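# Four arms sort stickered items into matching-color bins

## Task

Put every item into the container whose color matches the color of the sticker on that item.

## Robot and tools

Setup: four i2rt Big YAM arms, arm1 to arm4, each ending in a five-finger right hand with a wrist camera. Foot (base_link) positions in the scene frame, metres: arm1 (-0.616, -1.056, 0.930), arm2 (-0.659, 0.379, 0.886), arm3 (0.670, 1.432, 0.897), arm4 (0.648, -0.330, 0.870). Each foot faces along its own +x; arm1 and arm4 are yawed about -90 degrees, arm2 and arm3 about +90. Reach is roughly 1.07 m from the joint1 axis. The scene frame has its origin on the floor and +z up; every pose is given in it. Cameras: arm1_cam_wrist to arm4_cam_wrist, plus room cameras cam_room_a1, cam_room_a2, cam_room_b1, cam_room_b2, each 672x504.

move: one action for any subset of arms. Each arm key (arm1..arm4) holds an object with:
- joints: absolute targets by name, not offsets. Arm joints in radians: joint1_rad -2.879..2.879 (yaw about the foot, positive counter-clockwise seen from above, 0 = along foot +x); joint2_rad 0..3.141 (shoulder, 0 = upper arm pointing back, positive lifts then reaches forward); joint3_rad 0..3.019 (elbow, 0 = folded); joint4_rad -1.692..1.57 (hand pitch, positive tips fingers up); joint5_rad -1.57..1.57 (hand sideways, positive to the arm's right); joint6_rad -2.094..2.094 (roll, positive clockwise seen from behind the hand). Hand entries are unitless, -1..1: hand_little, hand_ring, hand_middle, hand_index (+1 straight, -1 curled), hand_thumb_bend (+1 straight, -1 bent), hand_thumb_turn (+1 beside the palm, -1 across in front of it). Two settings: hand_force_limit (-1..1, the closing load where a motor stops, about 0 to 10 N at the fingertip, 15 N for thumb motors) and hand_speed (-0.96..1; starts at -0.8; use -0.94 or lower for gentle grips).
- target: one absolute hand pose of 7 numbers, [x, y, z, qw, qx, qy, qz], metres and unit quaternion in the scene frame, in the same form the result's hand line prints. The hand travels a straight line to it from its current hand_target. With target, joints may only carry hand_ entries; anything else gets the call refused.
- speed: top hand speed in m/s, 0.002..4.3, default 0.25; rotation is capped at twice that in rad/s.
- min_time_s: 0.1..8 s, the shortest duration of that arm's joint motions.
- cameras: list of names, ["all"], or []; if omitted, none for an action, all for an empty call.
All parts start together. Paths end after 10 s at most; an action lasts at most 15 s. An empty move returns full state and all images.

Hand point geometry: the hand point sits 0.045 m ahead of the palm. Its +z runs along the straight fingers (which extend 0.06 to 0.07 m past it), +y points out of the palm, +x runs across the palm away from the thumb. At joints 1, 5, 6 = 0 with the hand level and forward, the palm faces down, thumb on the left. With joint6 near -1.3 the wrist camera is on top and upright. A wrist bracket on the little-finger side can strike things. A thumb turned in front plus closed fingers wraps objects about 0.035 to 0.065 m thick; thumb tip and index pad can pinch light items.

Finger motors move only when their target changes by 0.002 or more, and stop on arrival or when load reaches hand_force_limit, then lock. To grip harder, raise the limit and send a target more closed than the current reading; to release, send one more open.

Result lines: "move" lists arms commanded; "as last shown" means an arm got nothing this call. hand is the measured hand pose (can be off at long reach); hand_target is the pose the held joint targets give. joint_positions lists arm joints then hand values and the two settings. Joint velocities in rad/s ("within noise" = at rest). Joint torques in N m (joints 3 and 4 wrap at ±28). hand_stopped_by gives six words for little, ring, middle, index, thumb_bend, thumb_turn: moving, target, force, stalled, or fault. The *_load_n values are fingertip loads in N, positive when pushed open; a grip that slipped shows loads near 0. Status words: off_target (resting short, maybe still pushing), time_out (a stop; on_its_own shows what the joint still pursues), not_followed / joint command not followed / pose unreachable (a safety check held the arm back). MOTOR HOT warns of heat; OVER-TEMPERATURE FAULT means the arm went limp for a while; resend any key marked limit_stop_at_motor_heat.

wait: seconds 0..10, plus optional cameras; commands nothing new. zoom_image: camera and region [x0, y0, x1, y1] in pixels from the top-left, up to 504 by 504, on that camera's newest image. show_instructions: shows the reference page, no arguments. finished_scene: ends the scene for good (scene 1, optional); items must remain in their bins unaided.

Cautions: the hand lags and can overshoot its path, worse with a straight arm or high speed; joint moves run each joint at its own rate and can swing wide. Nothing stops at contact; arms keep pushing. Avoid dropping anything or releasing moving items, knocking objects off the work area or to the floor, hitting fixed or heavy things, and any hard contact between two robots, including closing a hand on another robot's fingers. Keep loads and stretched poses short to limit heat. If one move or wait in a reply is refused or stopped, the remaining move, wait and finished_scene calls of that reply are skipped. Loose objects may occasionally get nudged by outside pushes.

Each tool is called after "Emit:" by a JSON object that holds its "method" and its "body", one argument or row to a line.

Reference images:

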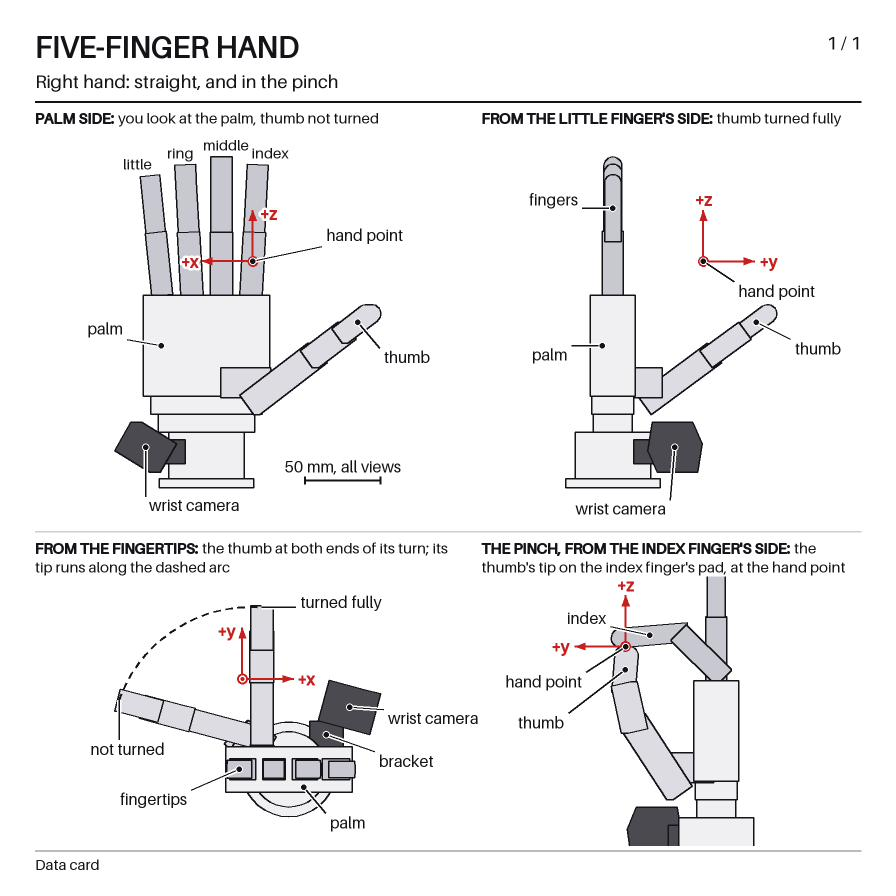

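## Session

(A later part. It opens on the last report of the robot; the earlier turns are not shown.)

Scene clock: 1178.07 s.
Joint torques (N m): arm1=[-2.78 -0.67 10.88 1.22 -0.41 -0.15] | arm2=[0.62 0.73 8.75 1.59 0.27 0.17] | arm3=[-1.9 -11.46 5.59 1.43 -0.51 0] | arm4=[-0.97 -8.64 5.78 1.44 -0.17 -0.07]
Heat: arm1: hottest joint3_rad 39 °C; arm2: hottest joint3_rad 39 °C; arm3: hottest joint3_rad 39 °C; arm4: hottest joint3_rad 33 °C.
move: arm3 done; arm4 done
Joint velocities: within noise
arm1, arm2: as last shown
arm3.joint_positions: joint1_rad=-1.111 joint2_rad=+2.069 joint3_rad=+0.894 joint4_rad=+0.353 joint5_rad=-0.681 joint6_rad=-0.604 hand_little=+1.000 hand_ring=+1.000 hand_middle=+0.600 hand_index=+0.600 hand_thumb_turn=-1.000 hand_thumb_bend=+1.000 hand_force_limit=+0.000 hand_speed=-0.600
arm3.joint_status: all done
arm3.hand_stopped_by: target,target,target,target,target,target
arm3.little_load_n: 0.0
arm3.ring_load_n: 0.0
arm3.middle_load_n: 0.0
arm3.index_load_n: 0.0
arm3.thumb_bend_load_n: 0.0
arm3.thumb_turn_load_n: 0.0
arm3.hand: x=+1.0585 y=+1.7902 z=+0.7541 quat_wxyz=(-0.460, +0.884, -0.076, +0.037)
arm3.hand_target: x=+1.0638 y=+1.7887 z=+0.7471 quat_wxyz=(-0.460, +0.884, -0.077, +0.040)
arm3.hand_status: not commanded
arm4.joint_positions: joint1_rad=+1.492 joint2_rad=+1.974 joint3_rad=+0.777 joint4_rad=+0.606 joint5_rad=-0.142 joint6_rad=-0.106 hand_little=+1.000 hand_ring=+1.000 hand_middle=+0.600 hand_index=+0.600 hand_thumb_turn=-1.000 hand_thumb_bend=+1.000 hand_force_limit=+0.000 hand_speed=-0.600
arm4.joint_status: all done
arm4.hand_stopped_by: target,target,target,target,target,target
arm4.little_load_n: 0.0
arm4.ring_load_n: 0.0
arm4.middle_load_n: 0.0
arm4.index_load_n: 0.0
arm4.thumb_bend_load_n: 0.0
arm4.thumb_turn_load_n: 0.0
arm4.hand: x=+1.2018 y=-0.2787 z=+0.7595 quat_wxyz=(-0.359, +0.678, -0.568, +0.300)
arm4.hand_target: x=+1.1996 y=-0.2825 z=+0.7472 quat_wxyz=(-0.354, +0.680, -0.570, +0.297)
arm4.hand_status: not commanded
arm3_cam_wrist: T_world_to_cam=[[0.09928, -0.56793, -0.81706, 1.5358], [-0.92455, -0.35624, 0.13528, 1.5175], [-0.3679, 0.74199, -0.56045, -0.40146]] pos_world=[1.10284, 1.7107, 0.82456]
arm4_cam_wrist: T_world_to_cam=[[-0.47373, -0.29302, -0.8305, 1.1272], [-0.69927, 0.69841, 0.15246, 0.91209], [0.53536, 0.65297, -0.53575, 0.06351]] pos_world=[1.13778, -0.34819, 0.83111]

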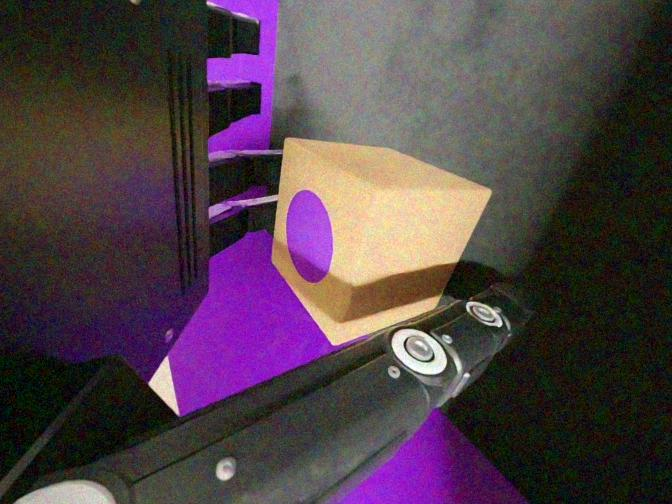

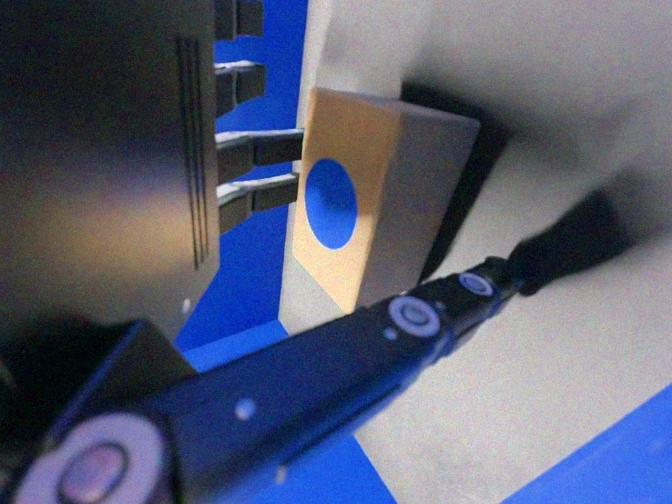

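Emit:
{"method": "move", "body": {
  "arm3": {"target": [1.058, 1.789, 0.95, 0.4600, -0.8836, 0.0773, -0.0402], "speed": 0.2},
  "arm4": {"target": [1.203, -0.2825, 0.95, 0.3537, -0.6795, 0.5701, -0.2968], "speed": 0.2},
  "cameras": ["all"]
}}

Emit:
{"method": "zoom_image", "body": {
  "camera": "cam_room_a1",
  "region": [400, 280, 530, 420]
}}

Emit:
{"method": "zoom_image", "body": {
  "camera": "cam_room_a2",
  "region": [390, 240, 500, 380]
}}

Scene clock: 1186.37 s.
Joint torques (N m): arm1=[-3.14 -0.67 10.81 0.94 -0.38 -0.18] | arm2=[0.38 0.85 8.5 1.25 0.27 0.09] | arm3=[-1.38 -10.52 11.17 0.55 -0.33 0.07] | arm4=[-0.73 -8.18 12.89 0.68 -0.06 -0.05]
Heat: arm1: hottest joint3_rad 39 °C; arm2: hottest joint3_rad 39 °C; arm3: hottest joint3_rad 39 °C; arm4: hottest joint3_rad 33 °C.
move: arm3 off_target; arm4 off_target
Joint velocities: within noise
arm1, arm2: as last shown
arm2.middle_load_n: -0.5
arm3.joint_positions: joint1_rad=-1.111 joint2_rad=+1.600 joint3_rad=+0.906 joint4_rad=-0.151 joint5_rad=-0.680 joint6_rad=-0.604 hand_little=+1.000 hand_ring=+1.000 hand_middle=+0.600 hand_index=+0.600 hand_thumb_turn=-1.000 hand_thumb_bend=+1.000 hand_force_limit=+0.000 hand_speed=-0.600
arm3.joint_status: not commanded
arm3.hand_stopped_by: target,target,target,target,target,target
arm3.little_load_n: 0.0
arm3.ring_load_n: 0.0
arm3.middle_load_n: 0.0
arm3.index_load_n: 0.0
arm3.thumb_bend_load_n: 0.0
arm3.thumb_turn_load_n: 0.0
arm3.hand: x=+1.0430 y=+1.7806 z=+0.9360 quat_wxyz=(-0.454, +0.887, -0.081, +0.029)
arm3.hand_target: x=+1.0576 y=+1.7886 z=+0.9503 quat_wxyz=(-0.460, +0.883, -0.077, +0.040)
arm3.hand_status: off_target (0.022 m and 1.6 deg from the pose sent, 0.196 m and 0.4 deg at the start)
arm4.joint_positions: joint1_rad=+1.492 joint2_rad=+1.495 joint3_rad=+0.843 joint4_rad=+0.030 joint5_rad=-0.142 joint6_rad=-0.106 hand_little=+1.000 hand_ring=+1.000 hand_middle=+0.600 hand_index=+0.600 hand_thumb_turn=-1.000 hand_thumb_bend=+1.000 hand_force_limit=+0.000 hand_speed=-0.600
arm4.joint_status: not commanded
arm4.hand_stopped_by: target,target,target,target,target,target
arm4.little_load_n: 0.0
arm4.ring_load_n: 0.0
arm4.middle_load_n: 0.0
arm4.index_load_n: 0.0
arm4.thumb_bend_load_n: 0.0
arm4.thumb_turn_load_n: 0.0
arm4.hand: x=+1.1904 y=-0.2800 z=+0.9393 quat_wxyz=(-0.350, +0.682, -0.573, +0.290)
arm4.hand_target: x=+1.2025 y=-0.2826 z=+0.9501 quat_wxyz=(-0.354, +0.680, -0.570, +0.297)
arm4.hand_status: off_target (0.017 m and 1.0 deg from the pose sent, 0.190 m and 0.8 deg at the start)
pictures: arm1_cam_wrist, arm2_cam_wrist, arm3_cam_wrist, arm4_cam_wrist, cam_room_a1, cam_room_a2, cam_room_b1, cam_room_b2
arm1_cam_wrist: T_world_to_cam=[[-0.27805, -0.46379, -0.84118, 0.40684], [-0.89921, 0.43364, 0.05814, 0.06887], [0.33781, 0.77256, -0.53762, 1.63247]] pos_world=[-0.37641, -1.10236, 1.21587]
arm2_cam_wrist: T_world_to_cam=[[-0.26768, -0.46182, -0.84562, 1.13554], [-0.92723, 0.36203, 0.09579, -0.74057], [0.2619, 0.80973, -0.52512, 0.35754]] pos_world=[-0.47636, 0.50301, 1.21893]
arm3_cam_wrist: T_world_to_cam=[[0.08255, -0.57783, -0.81197, 1.7109], [-0.92164, -0.35425, 0.1584, 1.44697], [-0.37917, 0.73527, -0.56179, -0.27314]] pos_world=[1.08877, 1.70202, 1.00656]
arm4_cam_wrist: T_world_to_cam=[[-0.49868, -0.29347, -0.8156, 1.28619], [-0.69464, 0.69812, 0.17352, 0.85218], [0.51846, 0.65308, -0.55199, 0.20216]] pos_world=[1.12854, -0.34949, 1.01273]

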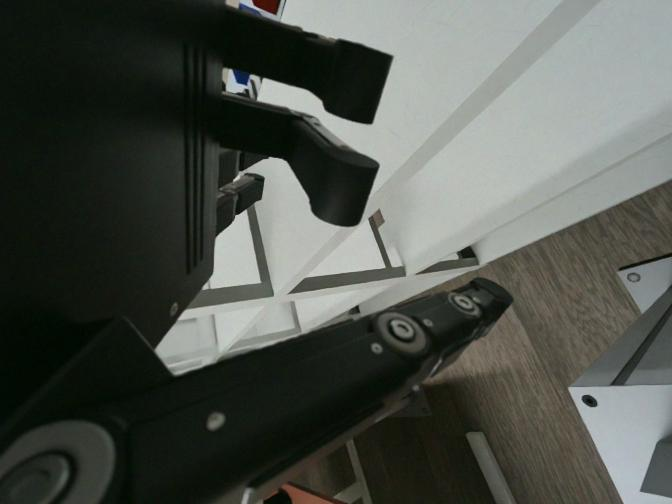

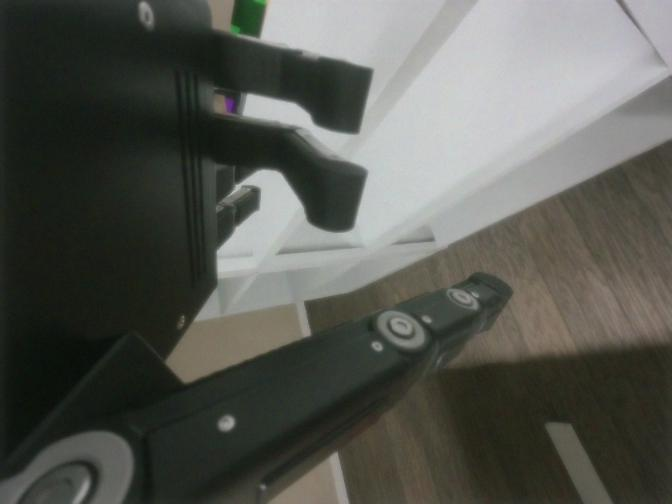

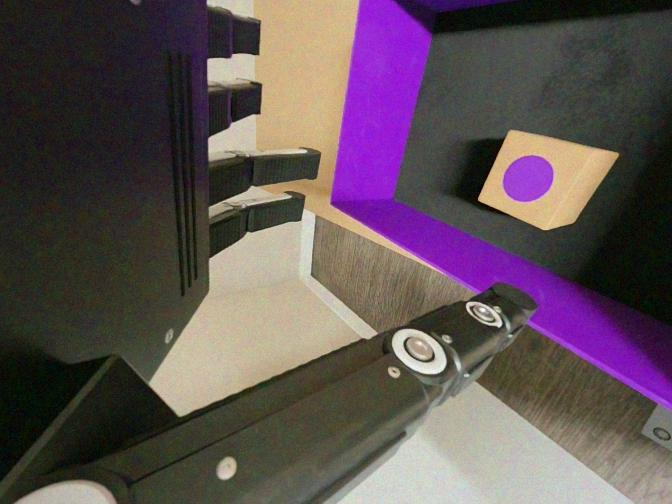

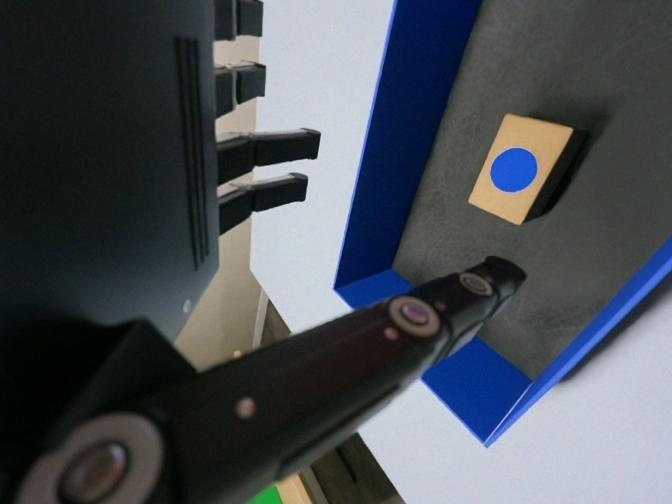

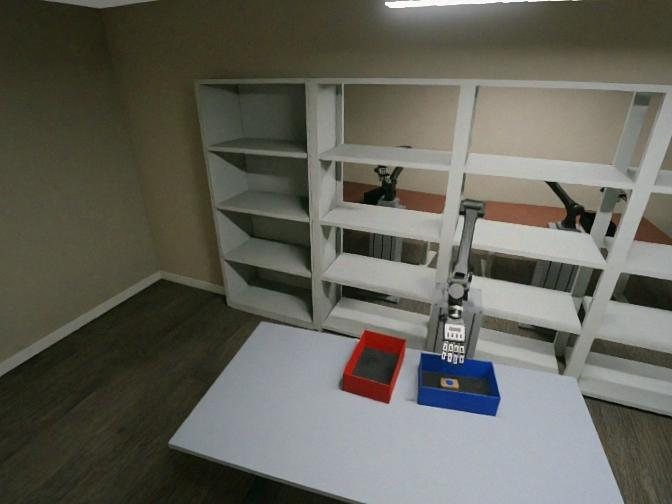

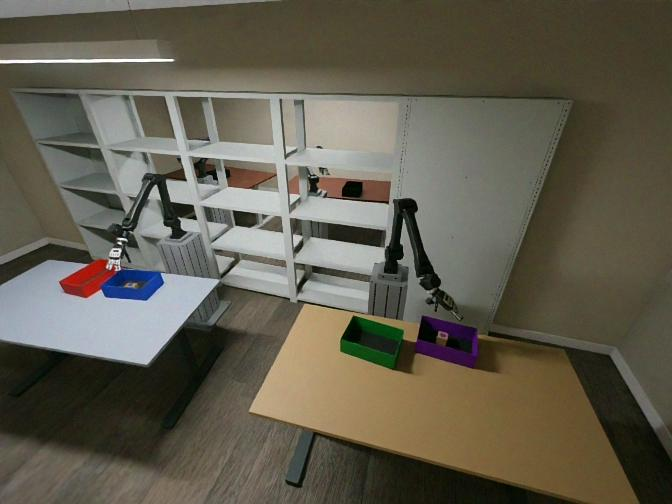

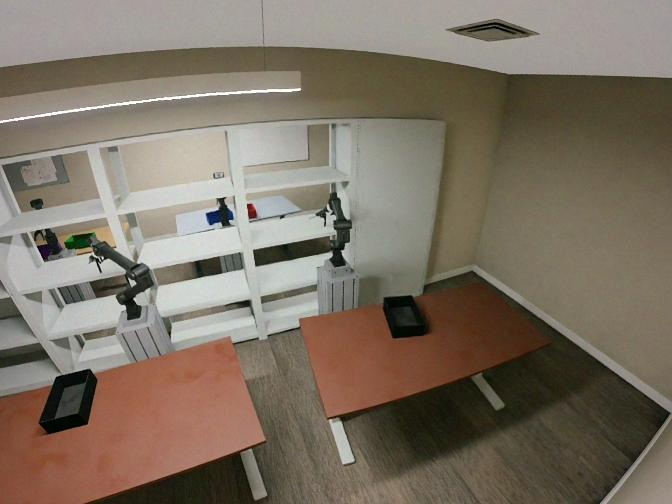

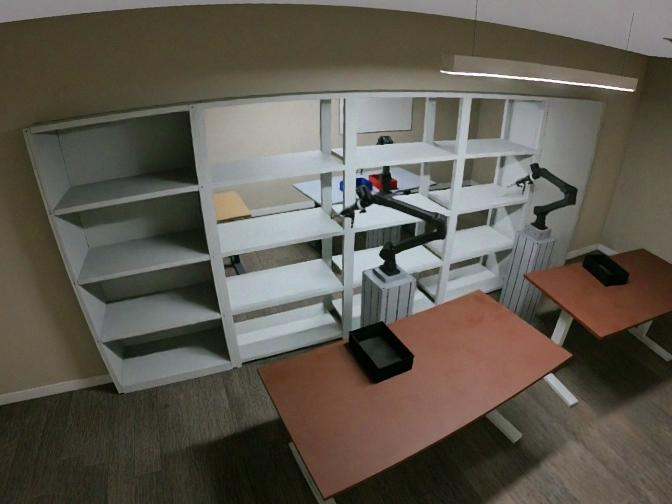

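Scaled by 3.600.

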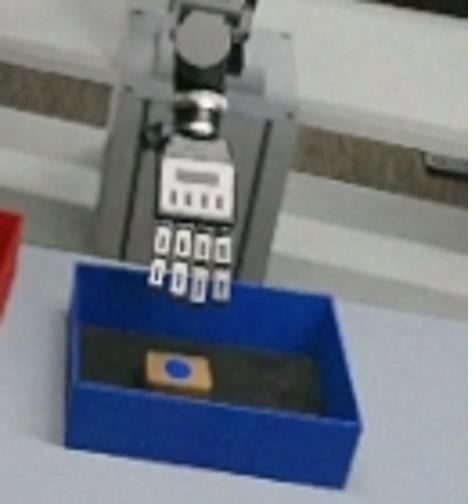

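Scaled by 3.600.

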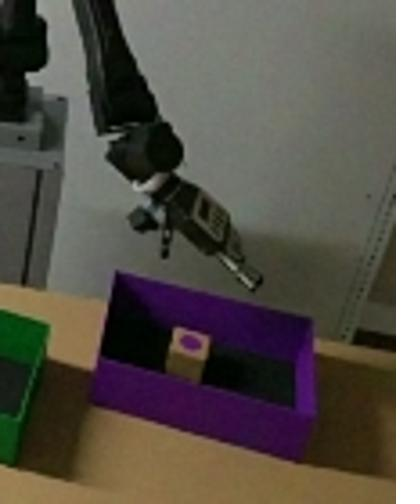

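Emit:
{"method": "finished_scene", "body": {

}}

The scene is finished: the task was done.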